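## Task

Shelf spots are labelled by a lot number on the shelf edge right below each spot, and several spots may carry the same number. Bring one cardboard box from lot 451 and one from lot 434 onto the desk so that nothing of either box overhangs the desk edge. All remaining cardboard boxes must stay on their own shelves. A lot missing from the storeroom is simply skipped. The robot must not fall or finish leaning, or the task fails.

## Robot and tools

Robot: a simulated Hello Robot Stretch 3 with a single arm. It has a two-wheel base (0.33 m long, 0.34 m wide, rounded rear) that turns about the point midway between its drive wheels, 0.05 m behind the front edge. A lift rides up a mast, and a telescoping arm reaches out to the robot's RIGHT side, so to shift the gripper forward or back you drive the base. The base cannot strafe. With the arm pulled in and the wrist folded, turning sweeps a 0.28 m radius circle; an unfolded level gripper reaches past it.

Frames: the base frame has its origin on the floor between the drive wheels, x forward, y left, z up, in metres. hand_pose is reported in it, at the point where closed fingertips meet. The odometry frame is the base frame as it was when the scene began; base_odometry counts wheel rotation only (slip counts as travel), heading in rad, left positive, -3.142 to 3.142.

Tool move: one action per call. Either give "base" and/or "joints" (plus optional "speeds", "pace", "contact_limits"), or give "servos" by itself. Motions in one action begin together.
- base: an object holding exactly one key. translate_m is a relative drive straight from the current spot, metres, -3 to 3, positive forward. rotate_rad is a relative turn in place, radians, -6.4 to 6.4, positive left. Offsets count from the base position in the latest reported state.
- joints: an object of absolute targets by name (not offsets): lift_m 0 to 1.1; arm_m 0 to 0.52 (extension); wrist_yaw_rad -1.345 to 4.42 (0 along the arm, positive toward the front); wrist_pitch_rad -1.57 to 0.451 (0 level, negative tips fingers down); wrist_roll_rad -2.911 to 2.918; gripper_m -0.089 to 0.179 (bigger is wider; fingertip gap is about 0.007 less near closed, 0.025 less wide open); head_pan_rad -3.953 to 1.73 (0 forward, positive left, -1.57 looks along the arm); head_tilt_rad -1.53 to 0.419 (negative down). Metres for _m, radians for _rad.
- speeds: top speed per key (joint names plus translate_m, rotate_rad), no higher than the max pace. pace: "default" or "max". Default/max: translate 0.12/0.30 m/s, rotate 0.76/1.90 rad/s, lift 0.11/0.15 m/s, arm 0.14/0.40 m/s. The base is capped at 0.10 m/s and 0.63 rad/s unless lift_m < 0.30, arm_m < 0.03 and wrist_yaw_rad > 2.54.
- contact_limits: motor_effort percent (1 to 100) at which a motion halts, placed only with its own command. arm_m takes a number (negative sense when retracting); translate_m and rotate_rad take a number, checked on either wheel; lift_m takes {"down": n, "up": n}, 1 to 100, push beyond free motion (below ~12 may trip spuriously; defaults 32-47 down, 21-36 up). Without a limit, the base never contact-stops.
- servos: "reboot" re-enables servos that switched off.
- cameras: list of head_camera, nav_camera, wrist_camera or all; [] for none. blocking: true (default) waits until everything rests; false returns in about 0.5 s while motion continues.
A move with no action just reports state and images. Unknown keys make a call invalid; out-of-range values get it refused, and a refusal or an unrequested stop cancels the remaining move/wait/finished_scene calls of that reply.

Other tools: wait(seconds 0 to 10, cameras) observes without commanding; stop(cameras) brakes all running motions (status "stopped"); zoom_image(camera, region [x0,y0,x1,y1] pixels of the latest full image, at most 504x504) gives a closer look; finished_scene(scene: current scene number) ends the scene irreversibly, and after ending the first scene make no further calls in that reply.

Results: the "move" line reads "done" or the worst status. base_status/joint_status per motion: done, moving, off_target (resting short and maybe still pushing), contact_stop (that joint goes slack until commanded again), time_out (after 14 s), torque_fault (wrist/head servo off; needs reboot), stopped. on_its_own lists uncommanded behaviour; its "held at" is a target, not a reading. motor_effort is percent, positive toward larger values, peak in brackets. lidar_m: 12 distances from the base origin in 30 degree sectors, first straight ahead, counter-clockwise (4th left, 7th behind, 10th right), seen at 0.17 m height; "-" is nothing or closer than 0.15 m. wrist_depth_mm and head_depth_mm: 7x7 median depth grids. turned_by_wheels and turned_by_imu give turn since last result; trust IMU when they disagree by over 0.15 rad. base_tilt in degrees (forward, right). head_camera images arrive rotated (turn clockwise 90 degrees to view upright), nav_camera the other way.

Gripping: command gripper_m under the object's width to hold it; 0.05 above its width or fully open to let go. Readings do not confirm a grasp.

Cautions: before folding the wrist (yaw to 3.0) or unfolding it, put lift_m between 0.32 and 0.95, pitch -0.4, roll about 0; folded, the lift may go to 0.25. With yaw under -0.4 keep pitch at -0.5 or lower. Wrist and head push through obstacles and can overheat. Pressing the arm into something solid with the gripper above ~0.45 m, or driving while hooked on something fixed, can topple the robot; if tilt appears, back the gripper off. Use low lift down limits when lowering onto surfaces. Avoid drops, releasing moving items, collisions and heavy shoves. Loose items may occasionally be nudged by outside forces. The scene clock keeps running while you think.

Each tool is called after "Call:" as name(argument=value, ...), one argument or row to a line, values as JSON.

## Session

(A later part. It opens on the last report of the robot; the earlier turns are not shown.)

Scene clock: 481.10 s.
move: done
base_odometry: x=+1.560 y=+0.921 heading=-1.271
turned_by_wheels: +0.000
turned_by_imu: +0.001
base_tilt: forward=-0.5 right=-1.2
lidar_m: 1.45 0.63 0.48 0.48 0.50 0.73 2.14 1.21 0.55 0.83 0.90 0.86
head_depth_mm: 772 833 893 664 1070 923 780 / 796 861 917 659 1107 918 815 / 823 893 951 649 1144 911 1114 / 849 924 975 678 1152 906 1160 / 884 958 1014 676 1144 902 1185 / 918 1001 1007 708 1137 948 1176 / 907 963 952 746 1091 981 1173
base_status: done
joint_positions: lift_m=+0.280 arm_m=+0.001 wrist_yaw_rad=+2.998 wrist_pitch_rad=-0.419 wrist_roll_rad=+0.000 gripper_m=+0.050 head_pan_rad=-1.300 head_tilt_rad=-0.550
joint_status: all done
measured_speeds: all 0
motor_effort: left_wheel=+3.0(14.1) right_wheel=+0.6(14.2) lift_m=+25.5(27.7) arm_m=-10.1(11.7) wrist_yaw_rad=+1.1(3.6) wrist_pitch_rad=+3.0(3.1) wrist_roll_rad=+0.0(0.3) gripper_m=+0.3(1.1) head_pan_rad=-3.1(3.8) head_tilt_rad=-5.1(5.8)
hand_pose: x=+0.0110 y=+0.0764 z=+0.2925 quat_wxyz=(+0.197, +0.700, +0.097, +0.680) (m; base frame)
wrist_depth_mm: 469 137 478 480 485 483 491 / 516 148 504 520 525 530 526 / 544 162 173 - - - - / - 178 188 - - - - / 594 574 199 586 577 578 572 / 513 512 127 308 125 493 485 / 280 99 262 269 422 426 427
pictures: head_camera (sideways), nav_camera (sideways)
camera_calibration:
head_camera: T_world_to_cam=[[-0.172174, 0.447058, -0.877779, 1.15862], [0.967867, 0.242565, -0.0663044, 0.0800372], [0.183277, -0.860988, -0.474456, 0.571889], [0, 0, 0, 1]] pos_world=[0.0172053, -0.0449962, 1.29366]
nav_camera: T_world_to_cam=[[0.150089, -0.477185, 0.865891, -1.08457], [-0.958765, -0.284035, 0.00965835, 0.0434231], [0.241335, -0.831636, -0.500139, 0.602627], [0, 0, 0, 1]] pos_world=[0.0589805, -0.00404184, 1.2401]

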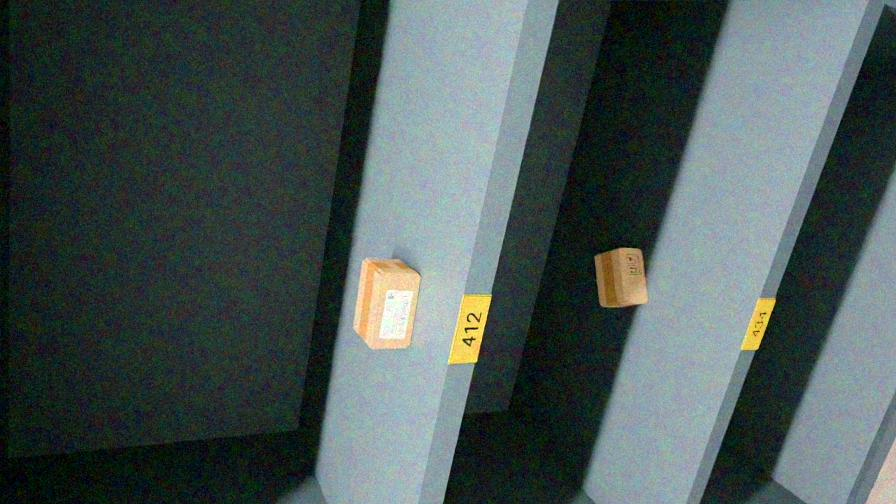

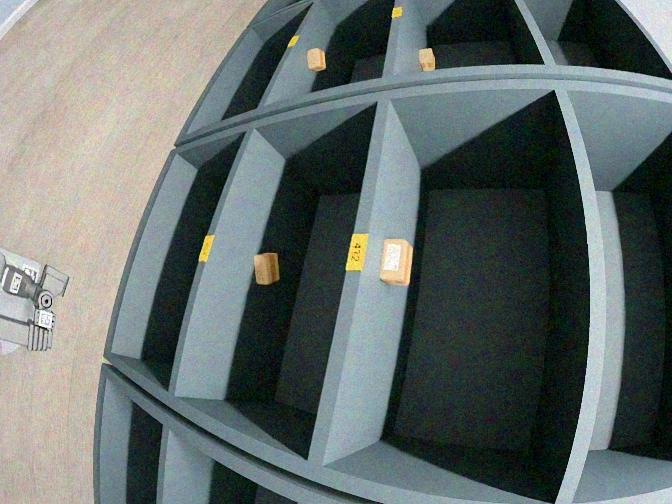

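Call:
zoom_image(
  camera="head_camera",
  region=[735, 290, 785, 355],
)

Call:
zoom_image(
  camera="head_camera",
  region=[580, 235, 670, 315],
)

Scaled by 7.754 from the camera's 896x504 image, which has a finer 1280x720 frame.

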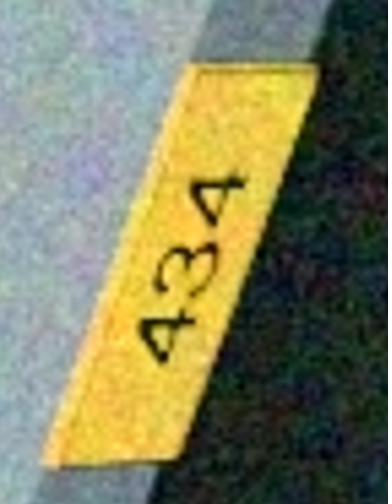

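Scaled by 5.600 from the camera's 896x504 image, which has a finer 1280x720 frame.

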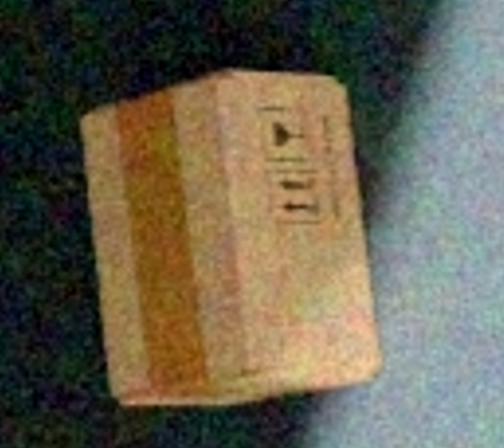

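Call:
move(
  base={"translate_m":0.119},
  joints={"lift_m":0.7,"head_pan_rad":-1.57,"head_tilt_rad":-0.55},
  pace="max",
  cameras=[],
)

Call:
move(
  joints={"wrist_yaw_rad":0.47,"gripper_m":0.179},
  pace="max",
  cameras=[],
)

Call:
move(
  joints={"wrist_pitch_rad":-0.5,"arm_m":0.3},
  pace="max",
  cameras=["wrist_camera","head_camera"],
)

Scene clock: 524.57 s.
move: done
base_odometry: x=+1.595 y=+0.808 heading=-1.271
turned_by_wheels: +0.000
turned_by_imu: +0.001
base_tilt: forward=-0.3 right=-1.1
lidar_m: 1.41 0.62 0.48 0.47 0.49 0.72 2.26 1.31 0.61 0.99 0.78 0.83
head_depth_mm: 796 859 909 664 856 836 819 / 800 870 929 656 1123 920 1072 / 803 876 935 650 1142 911 1144 / 812 882 945 644 1149 910 1136 / 817 891 942 638 1146 903 1153 / 820 898 944 648 1132 895 1146 / 830 906 952 659 1133 892 1149
base_status: done
joint_positions: lift_m=+0.700 arm_m=+0.001 wrist_yaw_rad=+2.998 wrist_pitch_rad=-0.418 wrist_roll_rad=+0.000 gripper_m=+0.050 head_pan_rad=-1.570 head_tilt_rad=-0.550
joint_status: all done
measured_speeds: all 0
motor_effort: left_wheel=+1.0(12.2) right_wheel=+5.6(11.9) lift_m=+28.2(34.6) arm_m=-8.8(9.8) wrist_yaw_rad=+0.9(2.7) wrist_pitch_rad=+3.0(3.1) wrist_roll_rad=-0.3(0.3) gripper_m=+0.0(0.9) head_pan_rad=+3.2(3.9) head_tilt_rad=-4.2(8.9)
hand_pose: x=+0.0109 y=+0.0765 z=+0.7126 quat_wxyz=(+0.197, +0.700, +0.097, +0.680) (m; base frame)
wrist_depth_mm: 464 137 462 467 473 474 481 / 503 148 497 508 518 516 518 / 541 162 195 540 - - - / - 178 188 - - - - / - - 197 - 148 - - / - - 127 - 124 - - / 860 99 282 850 852 827 834
pictures: none
No camera images: "cameras" was empty.

Scene clock: 526.40 s.
move: done
base_odometry: x=+1.595 y=+0.808 heading=-1.271
turned_by_wheels: +0.000
turned_by_imu: +0.000
base_tilt: forward=-0.3 right=-1.2
lidar_m: 1.41 0.62 0.48 0.47 0.50 0.72 2.26 1.31 0.61 0.99 0.78 0.83
head_depth_mm: 794 861 907 663 861 837 821 / 799 868 928 656 1120 919 1070 / 807 877 934 648 1134 913 1136 / 811 884 939 645 1152 909 810 / 814 890 944 636 1146 903 1154 / 822 892 944 648 1140 900 1151 / 831 901 954 659 1129 894 1144
base_status: not commanded
joint_positions: lift_m=+0.700 arm_m=+0.001 wrist_yaw_rad=+0.473 wrist_pitch_rad=-0.418 wrist_roll_rad=+0.000 gripper_m=+0.179 head_pan_rad=-1.570 head_tilt_rad=-0.550
joint_status: all done
measured_speeds: all 0
motor_effort: left_wheel=+0.7(0.9) right_wheel=+6.0(6.5) lift_m=+23.7(28.2) arm_m=-8.8(9.1) wrist_yaw_rad=-4.2(7.9) wrist_pitch_rad=+3.0(3.1) wrist_roll_rad=+0.0(0.4) gripper_m=+0.6(84.4) head_pan_rad=+3.2(4.1) head_tilt_rad=-4.2(5.3)
hand_pose: x=+0.0807 y=-0.3453 z=+0.7126 quat_wxyz=(+0.707, +0.305, -0.638, +0.019) (m; base frame)
wrist_depth_mm: - 522 - - - - - / - 588 - - - - - / - 667 - - 546 - - / - - - 519 510 514 503 / - - - - 437 424 422 / 123 951 931 - - 381 356 / 839 859 864 - - - 105
pictures: none
No camera images: "cameras" was empty.

Scene clock: 528.40 s.
move: done
base_odometry: x=+1.595 y=+0.808 heading=-1.271
turned_by_wheels: +0.000
turned_by_imu: +0.000
base_tilt: forward=-0.4 right=-1.4
lidar_m: 1.41 0.62 0.47 0.47 0.49 0.72 2.25 1.31 0.61 0.99 0.78 0.84
head_depth_mm: 795 863 908 661 857 840 819 / 798 868 935 657 1128 490 383 / 805 876 932 651 1142 541 1137 / 813 879 944 644 1148 556 1136 / 816 889 940 638 1143 870 1156 / 821 898 942 647 1135 867 1152 / 826 901 952 658 1126 888 1144
base_status: not commanded
joint_positions: lift_m=+0.700 arm_m=+0.300 wrist_yaw_rad=+0.473 wrist_pitch_rad=-0.512 wrist_roll_rad=+0.000 gripper_m=+0.179 head_pan_rad=-1.570 head_tilt_rad=-0.550
joint_status: all done
measured_speeds: all 0
motor_effort: left_wheel=+0.6(1.2) right_wheel=+5.4(6.6) lift_m=+31.1(31.1) arm_m=+11.2(14.8) wrist_yaw_rad=-3.6(4.2) wrist_pitch_rad=+1.8(3.8) wrist_roll_rad=+0.0(0.3) gripper_m=+0.1(1.4) head_pan_rad=+2.9(3.9) head_tilt_rad=-4.1(5.0)
hand_pose: x=+0.0748 y=-0.6334 z=+0.6922 quat_wxyz=(+0.707, +0.334, -0.623, -0.014) (m; base frame)
wrist_depth_mm: 402 474 - - - - - / 422 490 - - - - - / 440 503 515 510 507 - - / 439 453 443 439 435 432 416 / 395 370 379 356 350 374 367 / 123 316 330 329 327 327 321 / 808 295 293 293 289 289 105
pictures: head_camera (sideways), wrist_camera
camera_calibration:
head_camera: T_world_to_cam=[[-0.0468029, 0.476875, -0.877724, 1.1578], [0.997507, -0.0241453, -0.0663084, 0.0798324], [-0.0528137, -0.878639, -0.474556, 0.573443], [0, 0, 0, 1]] pos_world=[0.00484091, -0.0463513, 1.29366]
wrist_camera: T_world_to_cam=[[-0.873853, -0.48534, -0.0287567, -0.215437], [-0.298751, 0.582683, -0.755797, 0.947108], [0.383574, -0.651864, -0.654175, 0.177334], [0, 0, 0, 1]] pos_world=[0.0266685, -0.540826, 0.825634]

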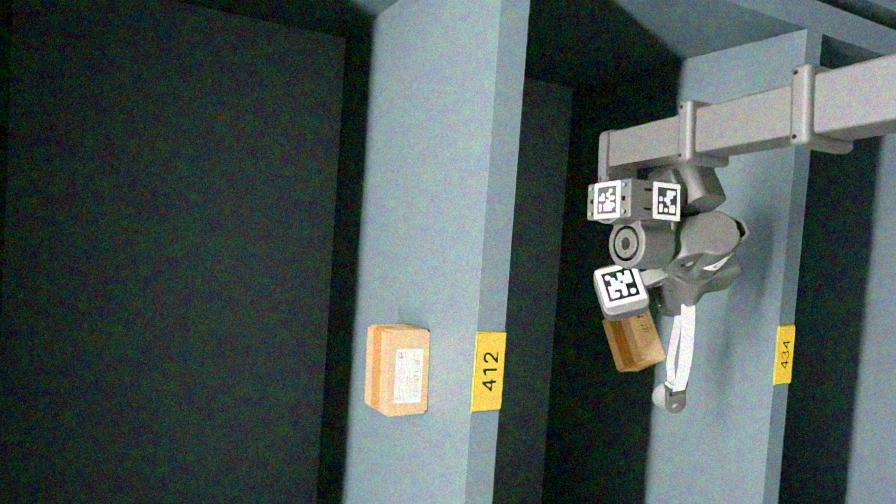

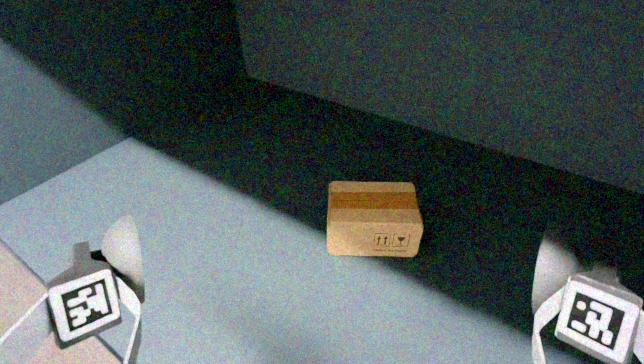

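Call:
move(
  base={"translate_m":0.034},
  joints={"arm_m":0.442,"lift_m":0.66},
  cameras=["wrist_camera"],
)

Call:
move(
  joints={"lift_m":0.58},
  speeds={"lift_m":0.06},
  cameras=["wrist_camera"],
)

Scene clock: 542.13 s.
move: done
base_odometry: x=+1.605 y=+0.775 heading=-1.271
turned_by_wheels: +0.000
turned_by_imu: +0.000
base_tilt: forward=-0.4 right=-1.2
lidar_m: 1.40 0.61 0.47 0.46 0.49 0.71 2.29 1.31 0.62 0.99 0.76 1.54
head_depth_mm: 796 864 923 663 963 884 846 / 801 871 931 658 1133 891 423 / 804 878 938 651 676 857 1115 / 812 883 945 644 698 878 1133 / 815 889 943 635 1105 901 1154 / 823 896 951 657 1138 896 1148 / 830 904 955 655 1129 892 1144
base_status: done
joint_positions: lift_m=+0.660 arm_m=+0.442 wrist_yaw_rad=+0.473 wrist_pitch_rad=-0.512 wrist_roll_rad=+0.000 gripper_m=+0.179 head_pan_rad=-1.570 head_tilt_rad=-0.550
joint_status: all done
measured_speeds: all 0
motor_effort: left_wheel=+4.5(8.8) right_wheel=+2.6(10.6) lift_m=+29.8(29.8) arm_m=+13.5(15.0) wrist_yaw_rad=-2.1(4.1) wrist_pitch_rad=+1.8(1.9) wrist_roll_rad=+0.0(0.3) gripper_m=+0.6(1.2) head_pan_rad=+2.5(3.2) head_tilt_rad=-4.3(4.6)
hand_pose: x=+0.0748 y=-0.7754 z=+0.6521 quat_wxyz=(+0.707, +0.334, -0.623, -0.014) (m; base frame)
wrist_depth_mm: 368 437 - - - - - / 383 463 - - - - - / 398 454 462 437 - - - / 386 386 382 380 377 355 - / 330 317 327 322 320 320 314 / 122 271 287 226 274 278 277 / 245 246 252 200 209 243 105
pictures: wrist_camera
camera_calibration:
wrist_camera: T_world_to_cam=[[-0.87385, -0.48534, -0.0288253, -0.285452], [-0.298758, 0.582794, -0.755708, 0.999624], [0.383574, -0.651764, -0.654274, 0.0587496], [0, 0, 0, 1]] pos_world=[0.0266685, -0.682826, 0.785634]

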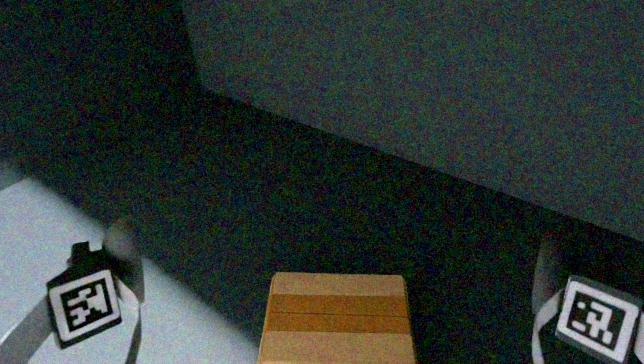

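Scene clock: 544.07 s.
move: done
base_odometry: x=+1.605 y=+0.775 heading=-1.271
turned_by_wheels: +0.000
turned_by_imu: +0.000
base_tilt: forward=-0.2 right=-1.2
lidar_m: 1.41 0.61 0.47 0.46 0.49 0.71 2.29 1.31 0.62 0.99 0.76 1.53
head_depth_mm: 798 866 921 665 963 884 841 / 799 875 932 656 1126 916 803 / 804 880 942 650 1146 661 802 / 810 881 944 642 1147 829 1134 / 817 892 941 635 1146 875 1151 / 823 896 946 658 1134 894 1152 / 830 905 954 658 1130 893 1147
base_status: not commanded
joint_positions: lift_m=+0.580 arm_m=+0.442 wrist_yaw_rad=+0.473 wrist_pitch_rad=-0.512 wrist_roll_rad=+0.000 gripper_m=+0.179 head_pan_rad=-1.570 head_tilt_rad=-0.550
joint_status: all done
measured_speeds: all 0
motor_effort: left_wheel=+4.8(5.1) right_wheel=+4.1(4.3) lift_m=+25.7(26.4) arm_m=+12.7(13.6) wrist_yaw_rad=-2.1(4.0) wrist_pitch_rad=+1.8(1.9) wrist_roll_rad=-0.2(0.3) gripper_m=+0.6(1.2) head_pan_rad=+2.1(2.9) head_tilt_rad=-2.9(4.2)
hand_pose: x=+0.0748 y=-0.7754 z=+0.5721 quat_wxyz=(+0.707, +0.334, -0.623, -0.014) (m; base frame)
wrist_depth_mm: 367 436 - - - - - / 374 402 398 372 - - - / 320 318 313 312 306 294 279 / 265 263 259 258 255 253 251 / 225 216 210 154 159 216 221 / 123 144 150 142 140 189 188 / 165 172 168 163 163 164 107
pictures: wrist_camera
camera_calibration:
wrist_camera: T_world_to_cam=[[-0.87385, -0.48534, -0.0288253, -0.287758], [-0.298758, 0.582794, -0.755708, 0.939167], [0.383574, -0.651764, -0.654274, 0.00640766], [0, 0, 0, 1]] pos_world=[0.0266685, -0.682826, 0.705634]

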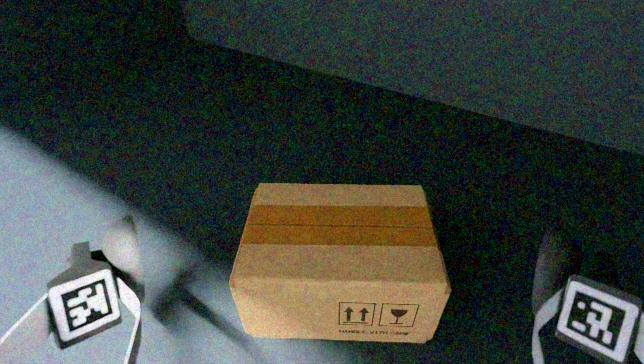

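Call:
move(
  joints={"gripper_m":0.06},
  cameras=[],
)

Call:
move(
  joints={"lift_m":0.66},
  cameras=["wrist_camera"],
)

Call:
move(
  joints={"arm_m":0.0},
  speeds={"arm_m":0.25},
  cameras=["wrist_camera"],
)

Scene clock: 551.17 s.
move: done
base_odometry: x=+1.605 y=+0.775 heading=-1.271
turned_by_wheels: +0.000
turned_by_imu: +0.000
base_tilt: forward=-0.3 right=-1.1
lidar_m: 1.41 0.61 0.47 0.46 0.49 0.72 2.29 1.31 0.62 0.99 0.76 1.54
head_depth_mm: 795 865 922 664 961 883 844 / 800 873 929 658 1126 916 804 / 808 877 940 651 1142 662 803 / 811 887 944 642 1151 827 1137 / 818 890 947 637 1148 880 1156 / 822 898 950 659 1132 898 1156 / 829 905 956 655 1123 891 1143
base_status: not commanded
joint_positions: lift_m=+0.580 arm_m=+0.442 wrist_yaw_rad=+0.471 wrist_pitch_rad=-0.512 wrist_roll_rad=+0.000 gripper_m=+0.061 head_pan_rad=-1.570 head_tilt_rad=-0.550
joint_status: all done
measured_speeds: all 0
motor_effort: left_wheel=+4.8(5.0) right_wheel=+3.8(4.4) lift_m=+30.5(31.6) arm_m=+9.6(11.2) wrist_yaw_rad=-1.6(3.9) wrist_pitch_rad=+1.8(1.9) wrist_roll_rad=-0.2(0.4) gripper_m=-11.0(84.1) head_pan_rad=+0.9(2.1) head_tilt_rad=-3.6(4.0)
hand_pose: x=+0.0746 y=-0.7755 z=+0.5721 quat_wxyz=(+0.707, +0.334, -0.623, -0.015) (m; base frame)
wrist_depth_mm: 369 441 - - - - - / 372 402 398 373 - - - / 320 321 313 310 309 293 279 / 265 263 259 258 255 253 250 / 225 224 153 155 154 217 215 / 196 195 140 142 138 184 189 / 177 165 164 163 162 162 167
pictures: none
No camera images: "cameras" was empty.

Scene clock: 552.73 s.
move: done
base_odometry: x=+1.605 y=+0.775 heading=-1.271
turned_by_wheels: +0.000
turned_by_imu: +0.000
base_tilt: forward=-0.3 right=-1.0
lidar_m: 1.40 0.61 0.47 0.46 0.49 0.71 2.29 1.31 0.62 0.99 0.76 1.53
head_depth_mm: 799 867 926 664 965 884 844 / 800 874 928 656 1131 890 424 / 807 879 936 649 679 856 1115 / 814 884 949 642 700 878 1133 / 818 889 942 636 1019 900 1161 / 822 899 944 658 1144 895 1145 / 829 906 951 658 1128 887 1149
base_status: not commanded
joint_positions: lift_m=+0.660 arm_m=+0.442 wrist_yaw_rad=+0.471 wrist_pitch_rad=-0.520 wrist_roll_rad=+0.000 gripper_m=+0.061 head_pan_rad=-1.570 head_tilt_rad=-0.550
joint_status: all done
measured_speeds: all 0
motor_effort: left_wheel=+4.5(5.1) right_wheel=+3.2(4.0) lift_m=+31.9(33.9) arm_m=+8.9(10.0) wrist_yaw_rad=-1.0(2.4) wrist_pitch_rad=+3.2(3.4) wrist_roll_rad=+0.2(0.3) gripper_m=-11.4(11.6) head_pan_rad=+1.3(1.9) head_tilt_rad=-2.6(4.0)
hand_pose: x=+0.0740 y=-0.7745 z=+0.6505 quat_wxyz=(+0.707, +0.336, -0.622, -0.017) (m; base frame)
wrist_depth_mm: 368 442 - - - - - / 381 465 - - - - - / 402 447 455 434 - - - / 384 381 380 375 371 349 - / 328 326 155 156 155 316 312 / 286 285 139 142 138 275 275 / 258 240 238 165 236 235 244
pictures: wrist_camera
camera_calibration:
wrist_camera: T_world_to_cam=[[-0.874662, -0.483861, -0.0290705, -0.284425], [-0.300483, 0.588281, -0.750756, 0.998877], [0.380363, -0.647923, -0.659939, 0.0654516], [0, 0, 0, 1]] pos_world=[0.0264742, -0.682835, 0.784839]

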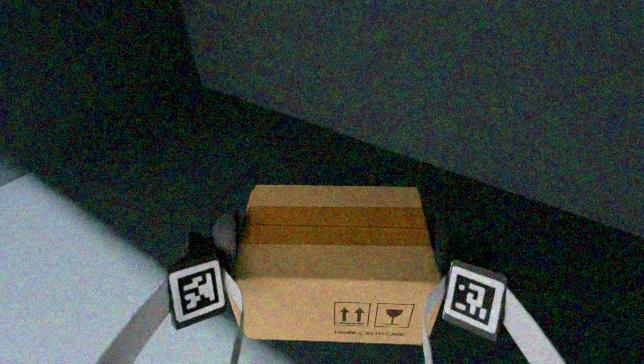

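Scene clock: 556.57 s.
move: done
base_odometry: x=+1.605 y=+0.775 heading=-1.271
turned_by_wheels: +0.000
turned_by_imu: +0.000
base_tilt: forward=-0.3 right=-1.2
lidar_m: 1.40 0.61 0.47 0.46 0.49 0.71 2.30 1.31 0.62 0.99 0.76 1.54
head_depth_mm: 796 867 924 664 960 884 846 / 801 871 928 658 1126 915 1117 / 805 880 939 649 1143 910 1138 / 813 886 944 643 1153 905 1132 / 818 893 943 635 1143 900 1149 / 822 900 952 661 1134 896 1157 / 832 904 961 659 1127 889 1146
base_status: not commanded
joint_positions: lift_m=+0.660 arm_m=+0.001 wrist_yaw_rad=+0.471 wrist_pitch_rad=-0.520 wrist_roll_rad=+0.000 gripper_m=+0.061 head_pan_rad=-1.570 head_tilt_rad=-0.550
joint_status: all done
measured_speeds: all 0
motor_effort: left_wheel=+4.7(5.0) right_wheel=+3.3(4.1) lift_m=+24.4(31.8) arm_m=-12.7(15.0) wrist_yaw_rad=-1.9(3.1) wrist_pitch_rad=+3.2(3.4) wrist_roll_rad=-0.3(0.3) gripper_m=-11.3(11.6) head_pan_rad=+0.7(1.6) head_tilt_rad=-2.4(3.9)
hand_pose: x=+0.0740 y=-0.3330 z=+0.6504 quat_wxyz=(+0.707, +0.336, -0.622, -0.018) (m; base frame)
wrist_depth_mm: 826 513 - - - - - / - - - 539 528 503 523 / - - 516 471 449 442 438 / - - 725 430 386 371 366 / - - 153 156 155 345 324 / 896 903 139 143 138 - - / 801 775 754 165 155 - -
pictures: wrist_camera
camera_calibration:
wrist_camera: T_world_to_cam=[[-0.874672, -0.483846, -0.0290275, -0.0708336], [-0.300705, 0.588619, -0.750403, 0.738886], [0.380165, -0.647627, -0.660343, 0.351837], [0, 0, 0, 1]] pos_world=[0.0264746, -0.241336, 0.784739]

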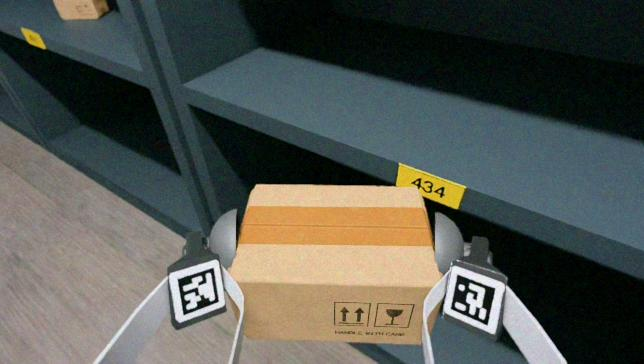

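Call:
move(
  base={"translate_m":-1.0},
  cameras=[],
)

Call:
move(
  base={"translate_m":-0.753},
  joints={"wrist_yaw_rad":0},
  cameras=[],
)

Call:
move(
  base={"rotate_rad":-1.571},
  cameras=[],
)

Call:
move(
  base={"translate_m":0.83},
  cameras=[],
)

Call:
move(
  base={"translate_m":0.83},
  joints={"lift_m":0.9},
  cameras=["wrist_camera","nav_camera"],
)

Scene clock: 610.90 s.
move: done
base_odometry: x=+1.310 y=+1.731 heading=-1.271
turned_by_wheels: +0.000
turned_by_imu: -0.001
base_tilt: forward=-0.3 right=-1.2
lidar_m: 1.63 0.71 0.55 0.54 0.57 0.83 1.31 1.39 0.53 0.92 0.77 0.75
head_depth_mm: 733 796 849 664 695 776 741 / 737 804 871 658 1022 920 775 / 741 809 873 650 1040 910 788 / 747 815 881 641 1033 906 787 / 754 823 879 637 1058 876 761 / 759 827 890 632 1059 892 797 / 765 834 895 623 1050 893 798
base_status: done
joint_positions: lift_m=+0.660 arm_m=+0.001 wrist_yaw_rad=+0.471 wrist_pitch_rad=-0.520 wrist_roll_rad=+0.000 gripper_m=+0.061 head_pan_rad=-1.570 head_tilt_rad=-0.550
joint_status: not commanded
measured_speeds: all 0
motor_effort: left_wheel=-5.8(10.3) right_wheel=-4.9(14.3) lift_m=+30.9(32.1) arm_m=-9.5(12.5) wrist_yaw_rad=-2.8(3.5) wrist_pitch_rad=+3.3(3.4) wrist_roll_rad=+0.1(0.4) gripper_m=-10.7(11.8) head_pan_rad=-1.4(2.0) head_tilt_rad=-1.4(3.5)
hand_pose: x=+0.0740 y=-0.3330 z=+0.6504 quat_wxyz=(+0.707, +0.336, -0.622, -0.018) (m; base frame)
wrist_depth_mm: - - - - - - - / - 568 - - - - - / - 623 - - 392 - - / - - - 177 - - - / - - 152 155 154 316 315 / 911 893 140 142 138 292 279 / 815 766 748 161 155 - 275
pictures: none
No camera images: "cameras" was empty.

Scene clock: 619.57 s.
move: done
base_odometry: x=+1.088 y=+2.450 heading=-1.271
turned_by_wheels: +0.000
turned_by_imu: -0.001
base_tilt: forward=-0.4 right=-1.2
lidar_m: 1.81 0.79 0.61 0.60 0.63 0.57 0.56 0.60 0.87 2.83 0.62 0.63
head_depth_mm: 2164 2038 1951 1841 1756 1512 1283 / 2586 2772 3008 2579 1985 1561 1281 / 2588 2845 3116 2714 1959 1536 1279 / 2585 2844 3099 2702 1947 1534 1258 / 2625 2883 3131 2638 1922 1530 1260 / 2639 2853 3121 2594 1931 1515 1253 / 2685 2878 3170 2593 1901 1387 1211
base_status: done
joint_positions: lift_m=+0.660 arm_m=+0.001 wrist_yaw_rad=+0.003 wrist_pitch_rad=-0.520 wrist_roll_rad=+0.000 gripper_m=+0.061 head_pan_rad=-1.570 head_tilt_rad=-0.550
joint_status: all done
measured_speeds: all 0
motor_effort: left_wheel=-1.4(10.5) right_wheel=-11.1(14.1) lift_m=+29.1(31.2) arm_m=-7.4(9.6) wrist_yaw_rad=-3.5(6.2) wrist_pitch_rad=+3.3(3.4) wrist_roll_rad=-0.1(0.4) gripper_m=-11.2(11.7) head_pan_rad=-2.1(3.4) head_tilt_rad=-1.4(2.6)
hand_pose: x=-0.0209 y=-0.3559 z=+0.6504 quat_wxyz=(+0.684, +0.183, -0.683, -0.181) (m; base frame)
wrist_depth_mm: - - - - - - - / - - - - - - - / - - - - - - - / - - - - - - - / - - 152 156 155 - 919 / - - 140 142 138 852 824 / - 752 754 167 734 734 754
pictures: none
No camera images: "cameras" was empty.

Scene clock: 623.17 s.
move: done
base_odometry: x=+1.088 y=+2.450 heading=-2.842
turned_by_wheels: -1.571
turned_by_imu: -1.546
base_tilt: forward=-0.5 right=-1.4
lidar_m: 2.82 0.61 1.36 1.75 0.78 0.61 0.60 0.64 0.57 0.56 0.60 0.88
head_depth_mm: 434 471 517 572 640 728 843 / 438 476 522 578 649 738 855 / 441 480 528 586 658 750 866 / 445 485 533 591 665 759 844 / 449 489 538 598 674 769 881 / 452 493 544 605 681 781 909 / 456 498 550 611 692 790 930
base_status: done
joint_positions: lift_m=+0.660 arm_m=+0.001 wrist_yaw_rad=+0.003 wrist_pitch_rad=-0.520 wrist_roll_rad=+0.000 gripper_m=+0.061 head_pan_rad=-1.570 head_tilt_rad=-0.550
joint_status: not commanded
measured_speeds: all 0
motor_effort: left_wheel=+7.4(12.4) right_wheel=-10.9(13.5) lift_m=+29.2(30.0) arm_m=-12.9(13.3) wrist_yaw_rad=-3.1(4.8) wrist_pitch_rad=+3.2(3.4) wrist_roll_rad=-0.3(0.3) gripper_m=-10.9(11.6) head_pan_rad=-3.3(3.7) head_tilt_rad=-1.7(2.5)
hand_pose: x=-0.0210 y=-0.3559 z=+0.6504 quat_wxyz=(+0.684, +0.183, -0.683, -0.181) (m; base frame)
wrist_depth_mm: 335 323 310 301 291 283 275 / 372 359 349 332 318 310 298 / 422 403 387 371 356 342 332 / 485 463 432 401 390 382 365 / 576 538 153 156 155 431 413 / - 605 139 142 138 474 479 / 787 758 748 160 157 561 559
pictures: none
No camera images: "cameras" was empty.

Scene clock: 632.60 s.
move: done
base_odometry: x=+0.295 y=+2.205 heading=-2.842
turned_by_wheels: +0.000
turned_by_imu: +0.000
base_tilt: forward=-0.4 right=-1.0
lidar_m: 2.33 2.03 3.59 0.38 0.41 1.44 1.41 0.83 0.65 0.63 0.68 0.99
head_depth_mm: 495 538 588 653 731 830 959 / 499 542 594 660 738 839 978 / 503 548 600 669 748 855 986 / 507 553 606 676 759 863 961 / 512 557 613 681 769 878 1005 / 516 563 619 692 776 889 1038 / 520 567 626 698 788 906 1057
base_status: done
joint_positions: lift_m=+0.660 arm_m=+0.001 wrist_yaw_rad=+0.003 wrist_pitch_rad=-0.520 wrist_roll_rad=+0.000 gripper_m=+0.061 head_pan_rad=-1.570 head_tilt_rad=-0.550
joint_status: not commanded
measured_speeds: all 0
motor_effort: left_wheel=+7.8(11.8) right_wheel=+1.4(10.4) lift_m=+27.0(29.4) arm_m=-9.7(13.2) wrist_yaw_rad=-3.7(4.4) wrist_pitch_rad=+3.3(3.4) wrist_roll_rad=+0.0(0.4) gripper_m=-10.9(11.6) head_pan_rad=-3.7(3.9) head_tilt_rad=-0.1(2.0)
hand_pose: x=-0.0210 y=-0.3559 z=+0.6504 quat_wxyz=(+0.684, +0.183, -0.683, -0.181) (m; base frame)
wrist_depth_mm: 412 400 383 371 360 347 336 / 458 442 428 406 397 378 368 / 527 504 475 457 439 423 407 / 588 567 533 499 478 469 450 / - 627 153 156 155 529 508 / 852 - 139 142 138 585 592 / 804 764 752 167 747 125 -
pictures: none
No camera images: "cameras" was empty.

Scene clock: 642.03 s.
move: done
base_odometry: x=-0.497 y=+1.960 heading=-2.842
turned_by_wheels: +0.000
turned_by_imu: +0.000
base_tilt: forward=-0.3 right=-1.2
lidar_m: 1.51 1.27 1.57 2.25 1.01 0.84 2.08 0.93 0.72 0.71 0.76 1.11
head_depth_mm: 558 607 666 735 823 928 - / 562 610 670 743 833 943 - / 567 618 676 751 844 488 - / 570 622 684 759 855 286 - / 576 628 691 769 862 947 1126 / 581 634 697 778 878 1000 1167 / 585 639 707 788 887 1016 1164
base_status: done
joint_positions: lift_m=+0.900 arm_m=+0.001 wrist_yaw_rad=+0.003 wrist_pitch_rad=-0.520 wrist_roll_rad=+0.000 gripper_m=+0.061 head_pan_rad=-1.570 head_tilt_rad=-0.550
joint_status: all done
measured_speeds: all 0
motor_effort: left_wheel=+3.6(13.0) right_wheel=+7.3(10.7) lift_m=+24.3(34.1) arm_m=-5.4(10.0) wrist_yaw_rad=-2.1(4.7) wrist_pitch_rad=+3.3(3.4) wrist_roll_rad=+0.1(0.3) gripper_m=-10.4(11.8) head_pan_rad=-3.2(3.6) head_tilt_rad=-0.2(1.4)
hand_pose: x=-0.0210 y=-0.3559 z=+0.8904 quat_wxyz=(+0.684, +0.183, -0.683, -0.181) (m; base frame)
wrist_depth_mm: 494 472 461 443 429 414 401 / 554 528 505 490 472 457 436 / 612 596 568 545 523 506 480 / - - 621 584 574 565 537 / - - 153 156 155 617 598 / - - 140 143 138 - - / - - 964 166 162 - -
pictures: nav_camera (sideways), wrist_camera
camera_calibration:
nav_camera: T_world_to_cam=[[0.0173804, -0.50002, 0.86584, -1.08367], [-0.999791, -0.0180414, 0.00965036, 0.0437562], [0.0107956, -0.865826, -0.500228, 0.604207], [0, 0, 0, 1]] pos_world=[0.0560588, -0.0179258, 1.2401]
wrist_camera: T_world_to_cam=[[-0.998907, -0.0366106, -0.0290751, -0.0014195], [-0.00239373, 0.661144, -0.750255, 0.935803], [0.0466901, -0.749365, -0.660509, 0.488547], [0, 0, 0, 1]] pos_world=[-0.0219882, -0.252652, 1.02474]

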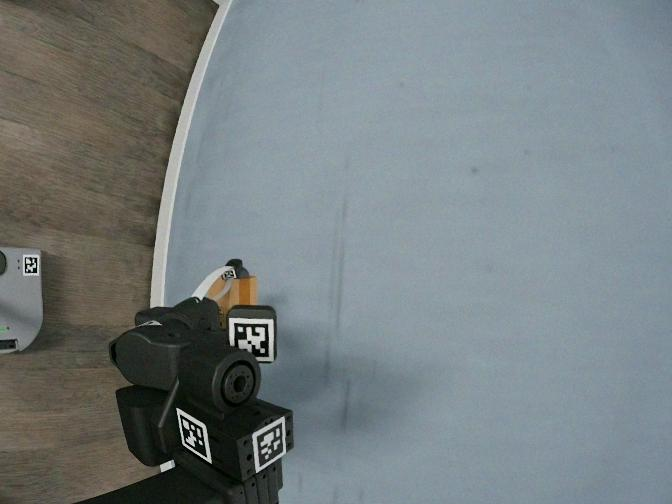

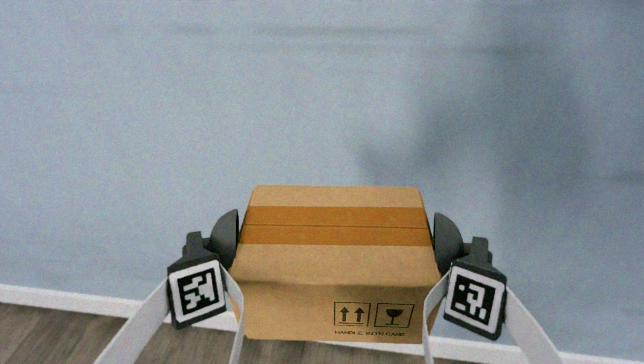

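Call:
move(
  base={"rotate_rad":1.213},
  cameras=[],
)

Call:
move(
  base={"translate_m":1.25},
  cameras=["nav_camera","head_camera"],
)

Scene clock: 667.80 s.
move: done
base_odometry: x=-0.497 y=+1.960 heading=-1.629
turned_by_wheels: +1.213
turned_by_imu: +1.193
base_tilt: forward=-0.3 right=-1.1
lidar_m: 1.72 1.60 0.91 0.83 1.47 0.83 0.71 0.71 0.81 1.39 1.51 1.27
head_depth_mm: 1068 1100 1133 1163 1215 1245 - / 1283 1329 1372 1417 1496 1472 - / 1339 1467 1605 1741 1835 488 - / 1299 1416 1559 1740 1887 286 - / 1266 1369 1494 1681 1814 1473 1225 / 1225 1331 1456 1619 1769 1510 1250 / 1196 1292 1415 1563 1714 1506 1250
base_status: done
joint_positions: lift_m=+0.900 arm_m=+0.001 wrist_yaw_rad=+0.003 wrist_pitch_rad=-0.520 wrist_roll_rad=+0.000 gripper_m=+0.061 head_pan_rad=-1.570 head_tilt_rad=-0.550
joint_status: not commanded
measured_speeds: all 0
motor_effort: left_wheel=-8.6(12.4) right_wheel=+8.5(12.8) lift_m=+25.0(25.9) arm_m=-8.3(8.5) wrist_yaw_rad=-2.9(4.4) wrist_pitch_rad=+3.2(3.4) wrist_roll_rad=+0.0(0.3) gripper_m=-10.7(11.6) head_pan_rad=-2.7(3.2) head_tilt_rad=+0.3(1.4)
hand_pose: x=-0.0210 y=-0.3559 z=+0.8904 quat_wxyz=(+0.684, +0.183, -0.683, -0.181) (m; base frame)
wrist_depth_mm: - - - - - - 593 / - - - - - - 602 / - - - - - - 606 / - - - - - - 613 / - - 153 156 155 - 623 / - - 139 143 138 - - / - - 969 166 973 964 -
pictures: none
No camera images: "cameras" was empty.

Scene clock: 681.43 s.
move: done
base_odometry: x=-0.571 y=+0.712 heading=-1.629
turned_by_wheels: +0.000
turned_by_imu: +0.000
base_tilt: forward=-0.4 right=-1.2
lidar_m: 2.24 2.30 1.30 1.12 1.11 1.28 1.90 1.90 0.85 0.87 0.65 0.60
head_depth_mm: 1092 1204 1342 1525 892 720 - / 1061 1154 1290 1303 888 698 - / 1028 1125 1237 1215 881 488 - / 1001 1088 1204 1204 874 286 - / 972 1057 1160 1186 866 660 592 / 941 1024 1122 1178 857 678 591 / 923 992 1086 1152 854 673 573
base_status: done
joint_positions: lift_m=+0.900 arm_m=+0.001 wrist_yaw_rad=+0.003 wrist_pitch_rad=-0.520 wrist_roll_rad=+0.000 gripper_m=+0.061 head_pan_rad=-1.570 head_tilt_rad=-0.550
joint_status: not commanded
measured_speeds: all 0
motor_effort: left_wheel=+3.6(7.3) right_wheel=+6.4(13.8) lift_m=+26.8(27.8) arm_m=+0.8(13.2) wrist_yaw_rad=-3.1(4.3) wrist_pitch_rad=+3.3(3.5) wrist_roll_rad=+0.1(0.3) gripper_m=-10.9(11.7) head_pan_rad=-2.2(3.3) head_tilt_rad=+1.0(2.1)
hand_pose: x=-0.0210 y=-0.3559 z=+0.8904 quat_wxyz=(+0.684, +0.183, -0.683, -0.181) (m; base frame)
wrist_depth_mm: - - - - - - - / - - - - - - - / - - - - - - - / - - - 177 - - - / - - 152 156 155 - - / - - 140 143 138 125 - / - - 156 166 931 972 -
pictures: head_camera (sideways), nav_camera (sideways)
camera_calibration:
head_camera: T_world_to_cam=[[-0.0466588, 0.476881, -0.877728, 1.15776], [0.997503, -0.0243916, -0.0662781, 0.0797843], [-0.053016, -0.878629, -0.474553, 0.573527], [0, 0, 0, 1]] pos_world=[0.00484077, -0.0462514, 1.29366]
nav_camera: T_world_to_cam=[[0.0173804, -0.50002, 0.86584, -1.08367], [-0.999791, -0.0180414, 0.00965036, 0.0437562], [0.0107956, -0.865826, -0.500228, 0.604207], [0, 0, 0, 1]] pos_world=[0.0560588, -0.0179258, 1.2401]

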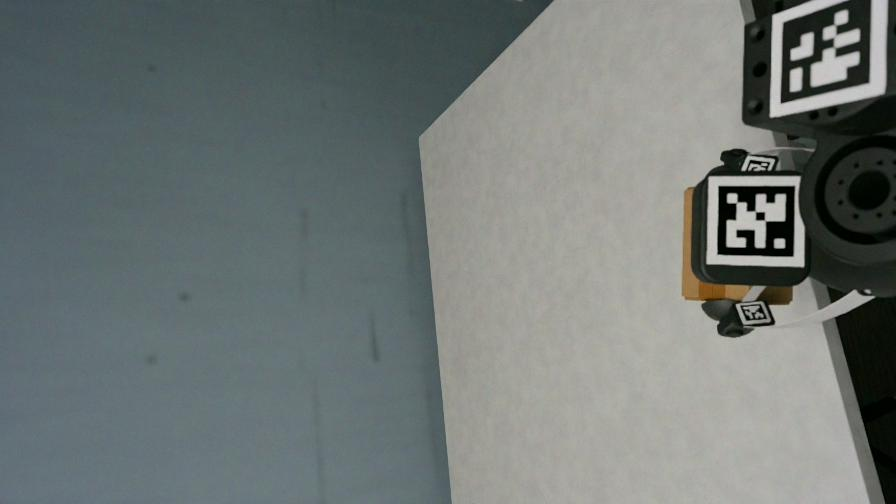

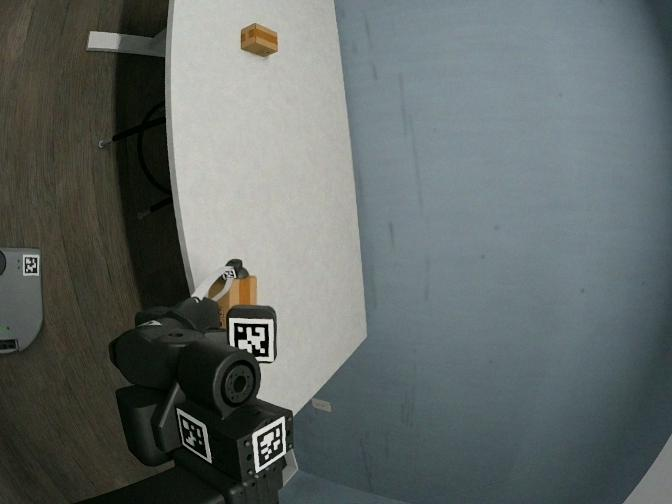

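Call:
move(
  joints={"arm_m":0.2,"lift_m":0.79},
  cameras=[],
)

Call:
move(
  joints={"lift_m":0.757},
  speeds={"lift_m":0.03},
  contact_limits={"lift_m":{"down":12}},
  cameras=["wrist_camera"],
)

Scene clock: 697.47 s.
move: done
base_odometry: x=-0.571 y=+0.712 heading=-1.629
turned_by_wheels: +0.000
turned_by_imu: +0.000
base_tilt: forward=-0.3 right=-1.2
lidar_m: 2.25 2.30 1.30 1.11 1.11 1.28 1.90 1.90 0.85 0.87 0.65 0.60
head_depth_mm: 1090 1205 1344 1520 894 698 295 / 1061 1167 1289 1292 886 368 335 / 1023 1125 1246 1224 881 392 1209 / 998 1087 1202 1196 874 415 1178 / 968 1054 1158 1189 868 681 610 / 941 1025 1122 1179 861 677 590 / 924 995 1089 1146 853 675 573
base_status: not commanded
joint_positions: lift_m=+0.790 arm_m=+0.200 wrist_yaw_rad=+0.003 wrist_pitch_rad=-0.521 wrist_roll_rad=+0.000 gripper_m=+0.061 head_pan_rad=-1.570 head_tilt_rad=-0.550
joint_status: all done
measured_speeds: all 0
motor_effort: left_wheel=+4.4(4.4) right_wheel=+6.7(7.5) lift_m=+24.7(27.6) arm_m=+12.9(15.0) wrist_yaw_rad=-2.4(4.0) wrist_pitch_rad=+3.3(3.5) wrist_roll_rad=-0.2(0.4) gripper_m=-10.9(11.3) head_pan_rad=-2.1(2.7) head_tilt_rad=+1.9(2.4)
hand_pose: x=-0.0210 y=-0.5553 z=+0.7804 quat_wxyz=(+0.684, +0.183, -0.683, -0.181) (m; base frame)
wrist_depth_mm: - - - - - - - / - - - - - - - / - - - - - - - / - - - 177 - - - / - - 153 156 154 - - / - - 140 143 138 - - / - - 155 159 156 - -
pictures: none
No camera images: "cameras" was empty.

Scene clock: 699.00 s.
move: done
base_odometry: x=-0.571 y=+0.712 heading=-1.629
turned_by_wheels: +0.000
turned_by_imu: +0.000
base_tilt: forward=-0.3 right=-1.3
lidar_m: 2.25 2.29 1.30 1.11 1.11 1.28 1.90 1.90 0.85 0.87 0.65 0.60
head_depth_mm: 1095 1206 1337 1521 896 701 329 / 1059 1162 1297 1362 890 392 333 / 1030 1126 1246 1218 881 409 1175 / 996 1091 1201 1205 873 431 1173 / 973 1059 1163 1196 864 681 610 / 946 1022 1123 1175 866 678 590 / 919 999 1086 1155 856 674 573
base_status: not commanded
joint_positions: lift_m=+0.757 arm_m=+0.200 wrist_yaw_rad=+0.003 wrist_pitch_rad=-0.480 wrist_roll_rad=+0.000 gripper_m=+0.061 head_pan_rad=-1.570 head_tilt_rad=-0.550
joint_status: all done
measured_speeds: all 0
motor_effort: left_wheel=+3.9(4.3) right_wheel=+6.8(7.7) lift_m=+18.6(25.9) arm_m=+11.0(13.2) wrist_yaw_rad=-2.7(4.1) wrist_pitch_rad=-4.1(4.5) wrist_roll_rad=-0.1(0.3) gripper_m=-11.5(11.5) head_pan_rad=-2.6(2.6) head_tilt_rad=+2.1(2.8)
contact_limits: lift_m down 12 (down: maximum 72; up: maximum 65)
hand_pose: x=-0.0210 y=-0.5611 z=+0.7560 quat_wxyz=(+0.687, +0.169, -0.686, -0.168) (m; base frame)
wrist_depth_mm: - - - - - - - / - - - - - - - / - - - - - - - / - - - 176 - - - / - - 152 154 154 - - / - - 138 142 136 - - / - - 155 158 156 - -
pictures: wrist_camera
camera_calibration:
wrist_camera: T_world_to_cam=[[-0.998907, -0.0376933, -0.0276555, -0.0145146], [-0.00229467, 0.630372, -0.77629, 0.973072], [0.0466942, -0.775378, -0.629769, 0.208216], [0, 0, 0, 1]] pos_world=[-0.0219883, -0.452499, 0.886112]

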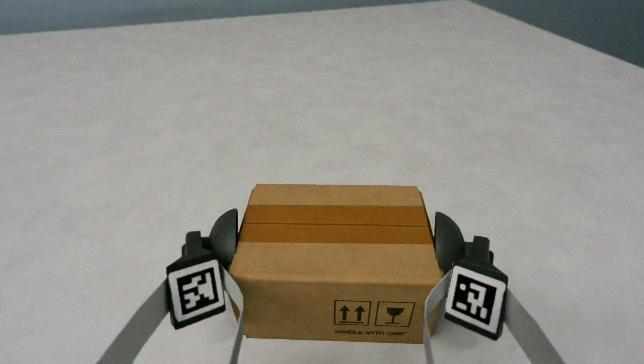

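Call:
move(
  joints={"gripper_m":0.179},
  cameras=[],
)

Call:
move(
  joints={"arm_m":0.0,"lift_m":0.85},
  cameras=["wrist_camera","nav_camera"],
)

Scene clock: 705.97 s.
move: done
base_odometry: x=-0.571 y=+0.712 heading=-1.629
turned_by_wheels: +0.000
turned_by_imu: +0.000
base_tilt: forward=-0.4 right=-1.2
lidar_m: 2.24 2.30 1.30 1.11 1.11 1.28 1.90 1.90 0.85 0.87 0.65 0.60
head_depth_mm: 1086 1209 1339 1516 895 701 330 / 1058 1171 1290 1298 884 393 332 / 1026 1126 1243 1213 879 409 1179 / 996 1093 1203 1203 875 430 1177 / 969 1061 1161 1196 864 661 611 / 945 1031 1127 1173 858 679 589 / 920 999 1087 1154 856 675 572
base_status: not commanded
joint_positions: lift_m=+0.757 arm_m=+0.200 wrist_yaw_rad=+0.003 wrist_pitch_rad=-0.511 wrist_roll_rad=+0.000 gripper_m=+0.179 head_pan_rad=-1.570 head_tilt_rad=-0.550
joint_status: all done
measured_speeds: all 0
motor_effort: left_wheel=+3.8(4.2) right_wheel=+6.3(7.3) lift_m=+25.6(26.1) arm_m=+4.8(7.0) wrist_yaw_rad=-2.7(4.3) wrist_pitch_rad=+1.5(4.2) wrist_roll_rad=-0.2(0.3) gripper_m=+1.1(83.0) head_pan_rad=-2.0(2.4) head_tilt_rad=+2.2(3.0)
contact_limits: lift_m down 12 (down: maximum 72; up: maximum 65)
hand_pose: x=-0.0210 y=-0.5567 z=+0.7494 quat_wxyz=(+0.685, +0.180, -0.684, -0.178) (m; base frame)
wrist_depth_mm: - - - - - - - / - - - - - - - / - - - - - - - / - - 165 168 167 - - / - 142 141 141 144 - - / - 126 148 145 142 - - / - - - - - - 105
pictures: none
No camera images: "cameras" was empty.

Scene clock: 708.67 s.
move: done
base_odometry: x=-0.571 y=+0.712 heading=-1.629
turned_by_wheels: +0.000
turned_by_imu: +0.000
base_tilt: forward=-0.1 right=-1.2
lidar_m: 2.25 2.30 1.30 1.12 1.11 1.28 1.91 1.90 0.85 0.87 0.65 0.60
head_depth_mm: 1087 1202 1339 1506 891 701 1322 / 1059 1168 1292 1297 887 695 1268 / 1028 1129 1244 1216 880 692 614 / 1002 1091 1200 1202 875 684 305 / 972 1058 1157 1198 868 682 585 / 945 1025 1122 1182 862 680 576 / 921 996 1089 1154 857 674 572
base_status: not commanded
joint_positions: lift_m=+0.850 arm_m=+0.001 wrist_yaw_rad=+0.003 wrist_pitch_rad=-0.512 wrist_roll_rad=+0.000 gripper_m=+0.179 head_pan_rad=-1.570 head_tilt_rad=-0.550
joint_status: all done
measured_speeds: all 0
motor_effort: left_wheel=+3.5(4.5) right_wheel=+6.5(7.3) lift_m=+23.9(34.1) arm_m=-12.4(14.6) wrist_yaw_rad=-2.9(4.1) wrist_pitch_rad=+1.7(1.8) wrist_roll_rad=-0.3(0.3) gripper_m=+0.4(1.2) head_pan_rad=-1.6(2.4) head_tilt_rad=+2.3(3.0)
hand_pose: x=-0.0210 y=-0.3571 z=+0.8422 quat_wxyz=(+0.685, +0.180, -0.683, -0.178) (m; base frame)
wrist_depth_mm: - - - - - - - / - - - - - - - / - - - 363 - - - / - - - 361 - - - / - 142 - - - - - / - 126 - - - - - / - - 963 964 966 949 105
pictures: nav_camera (sideways), wrist_camera
camera_calibration:
nav_camera: T_world_to_cam=[[0.0173804, -0.50002, 0.86584, -1.08367], [-0.999791, -0.0180414, 0.00965036, 0.0437562], [0.0107956, -0.865826, -0.500228, 0.604207], [0, 0, 0, 1]] pos_world=[0.0560588, -0.0179258, 1.2401]
wrist_camera: T_world_to_cam=[[-0.998911, -0.0367203, -0.0287734, -0.00317257], [-0.00229561, 0.654729, -0.75586, 0.902869], [0.0465942, -0.754972, -0.6541, 0.448375], [0, 0, 0, 1]] pos_world=[-0.0219881, -0.252741, 0.975634]

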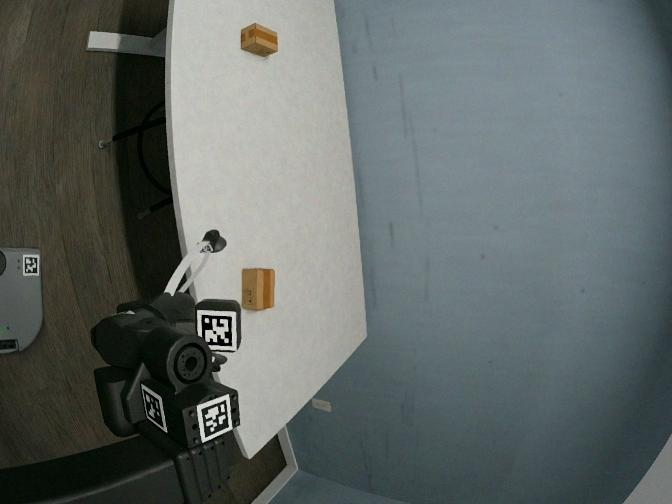

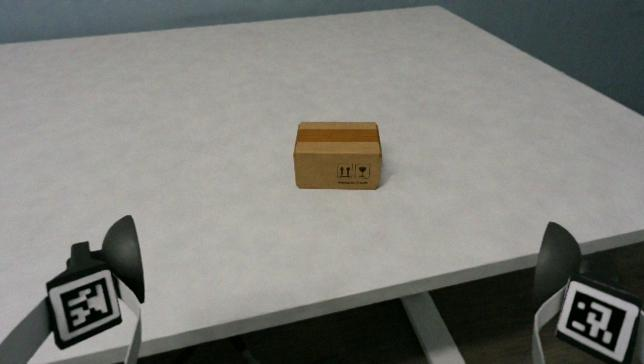

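Both on the desk.

Call:
finished_scene(
  scene=2,
)

The scene is finished: the task was done.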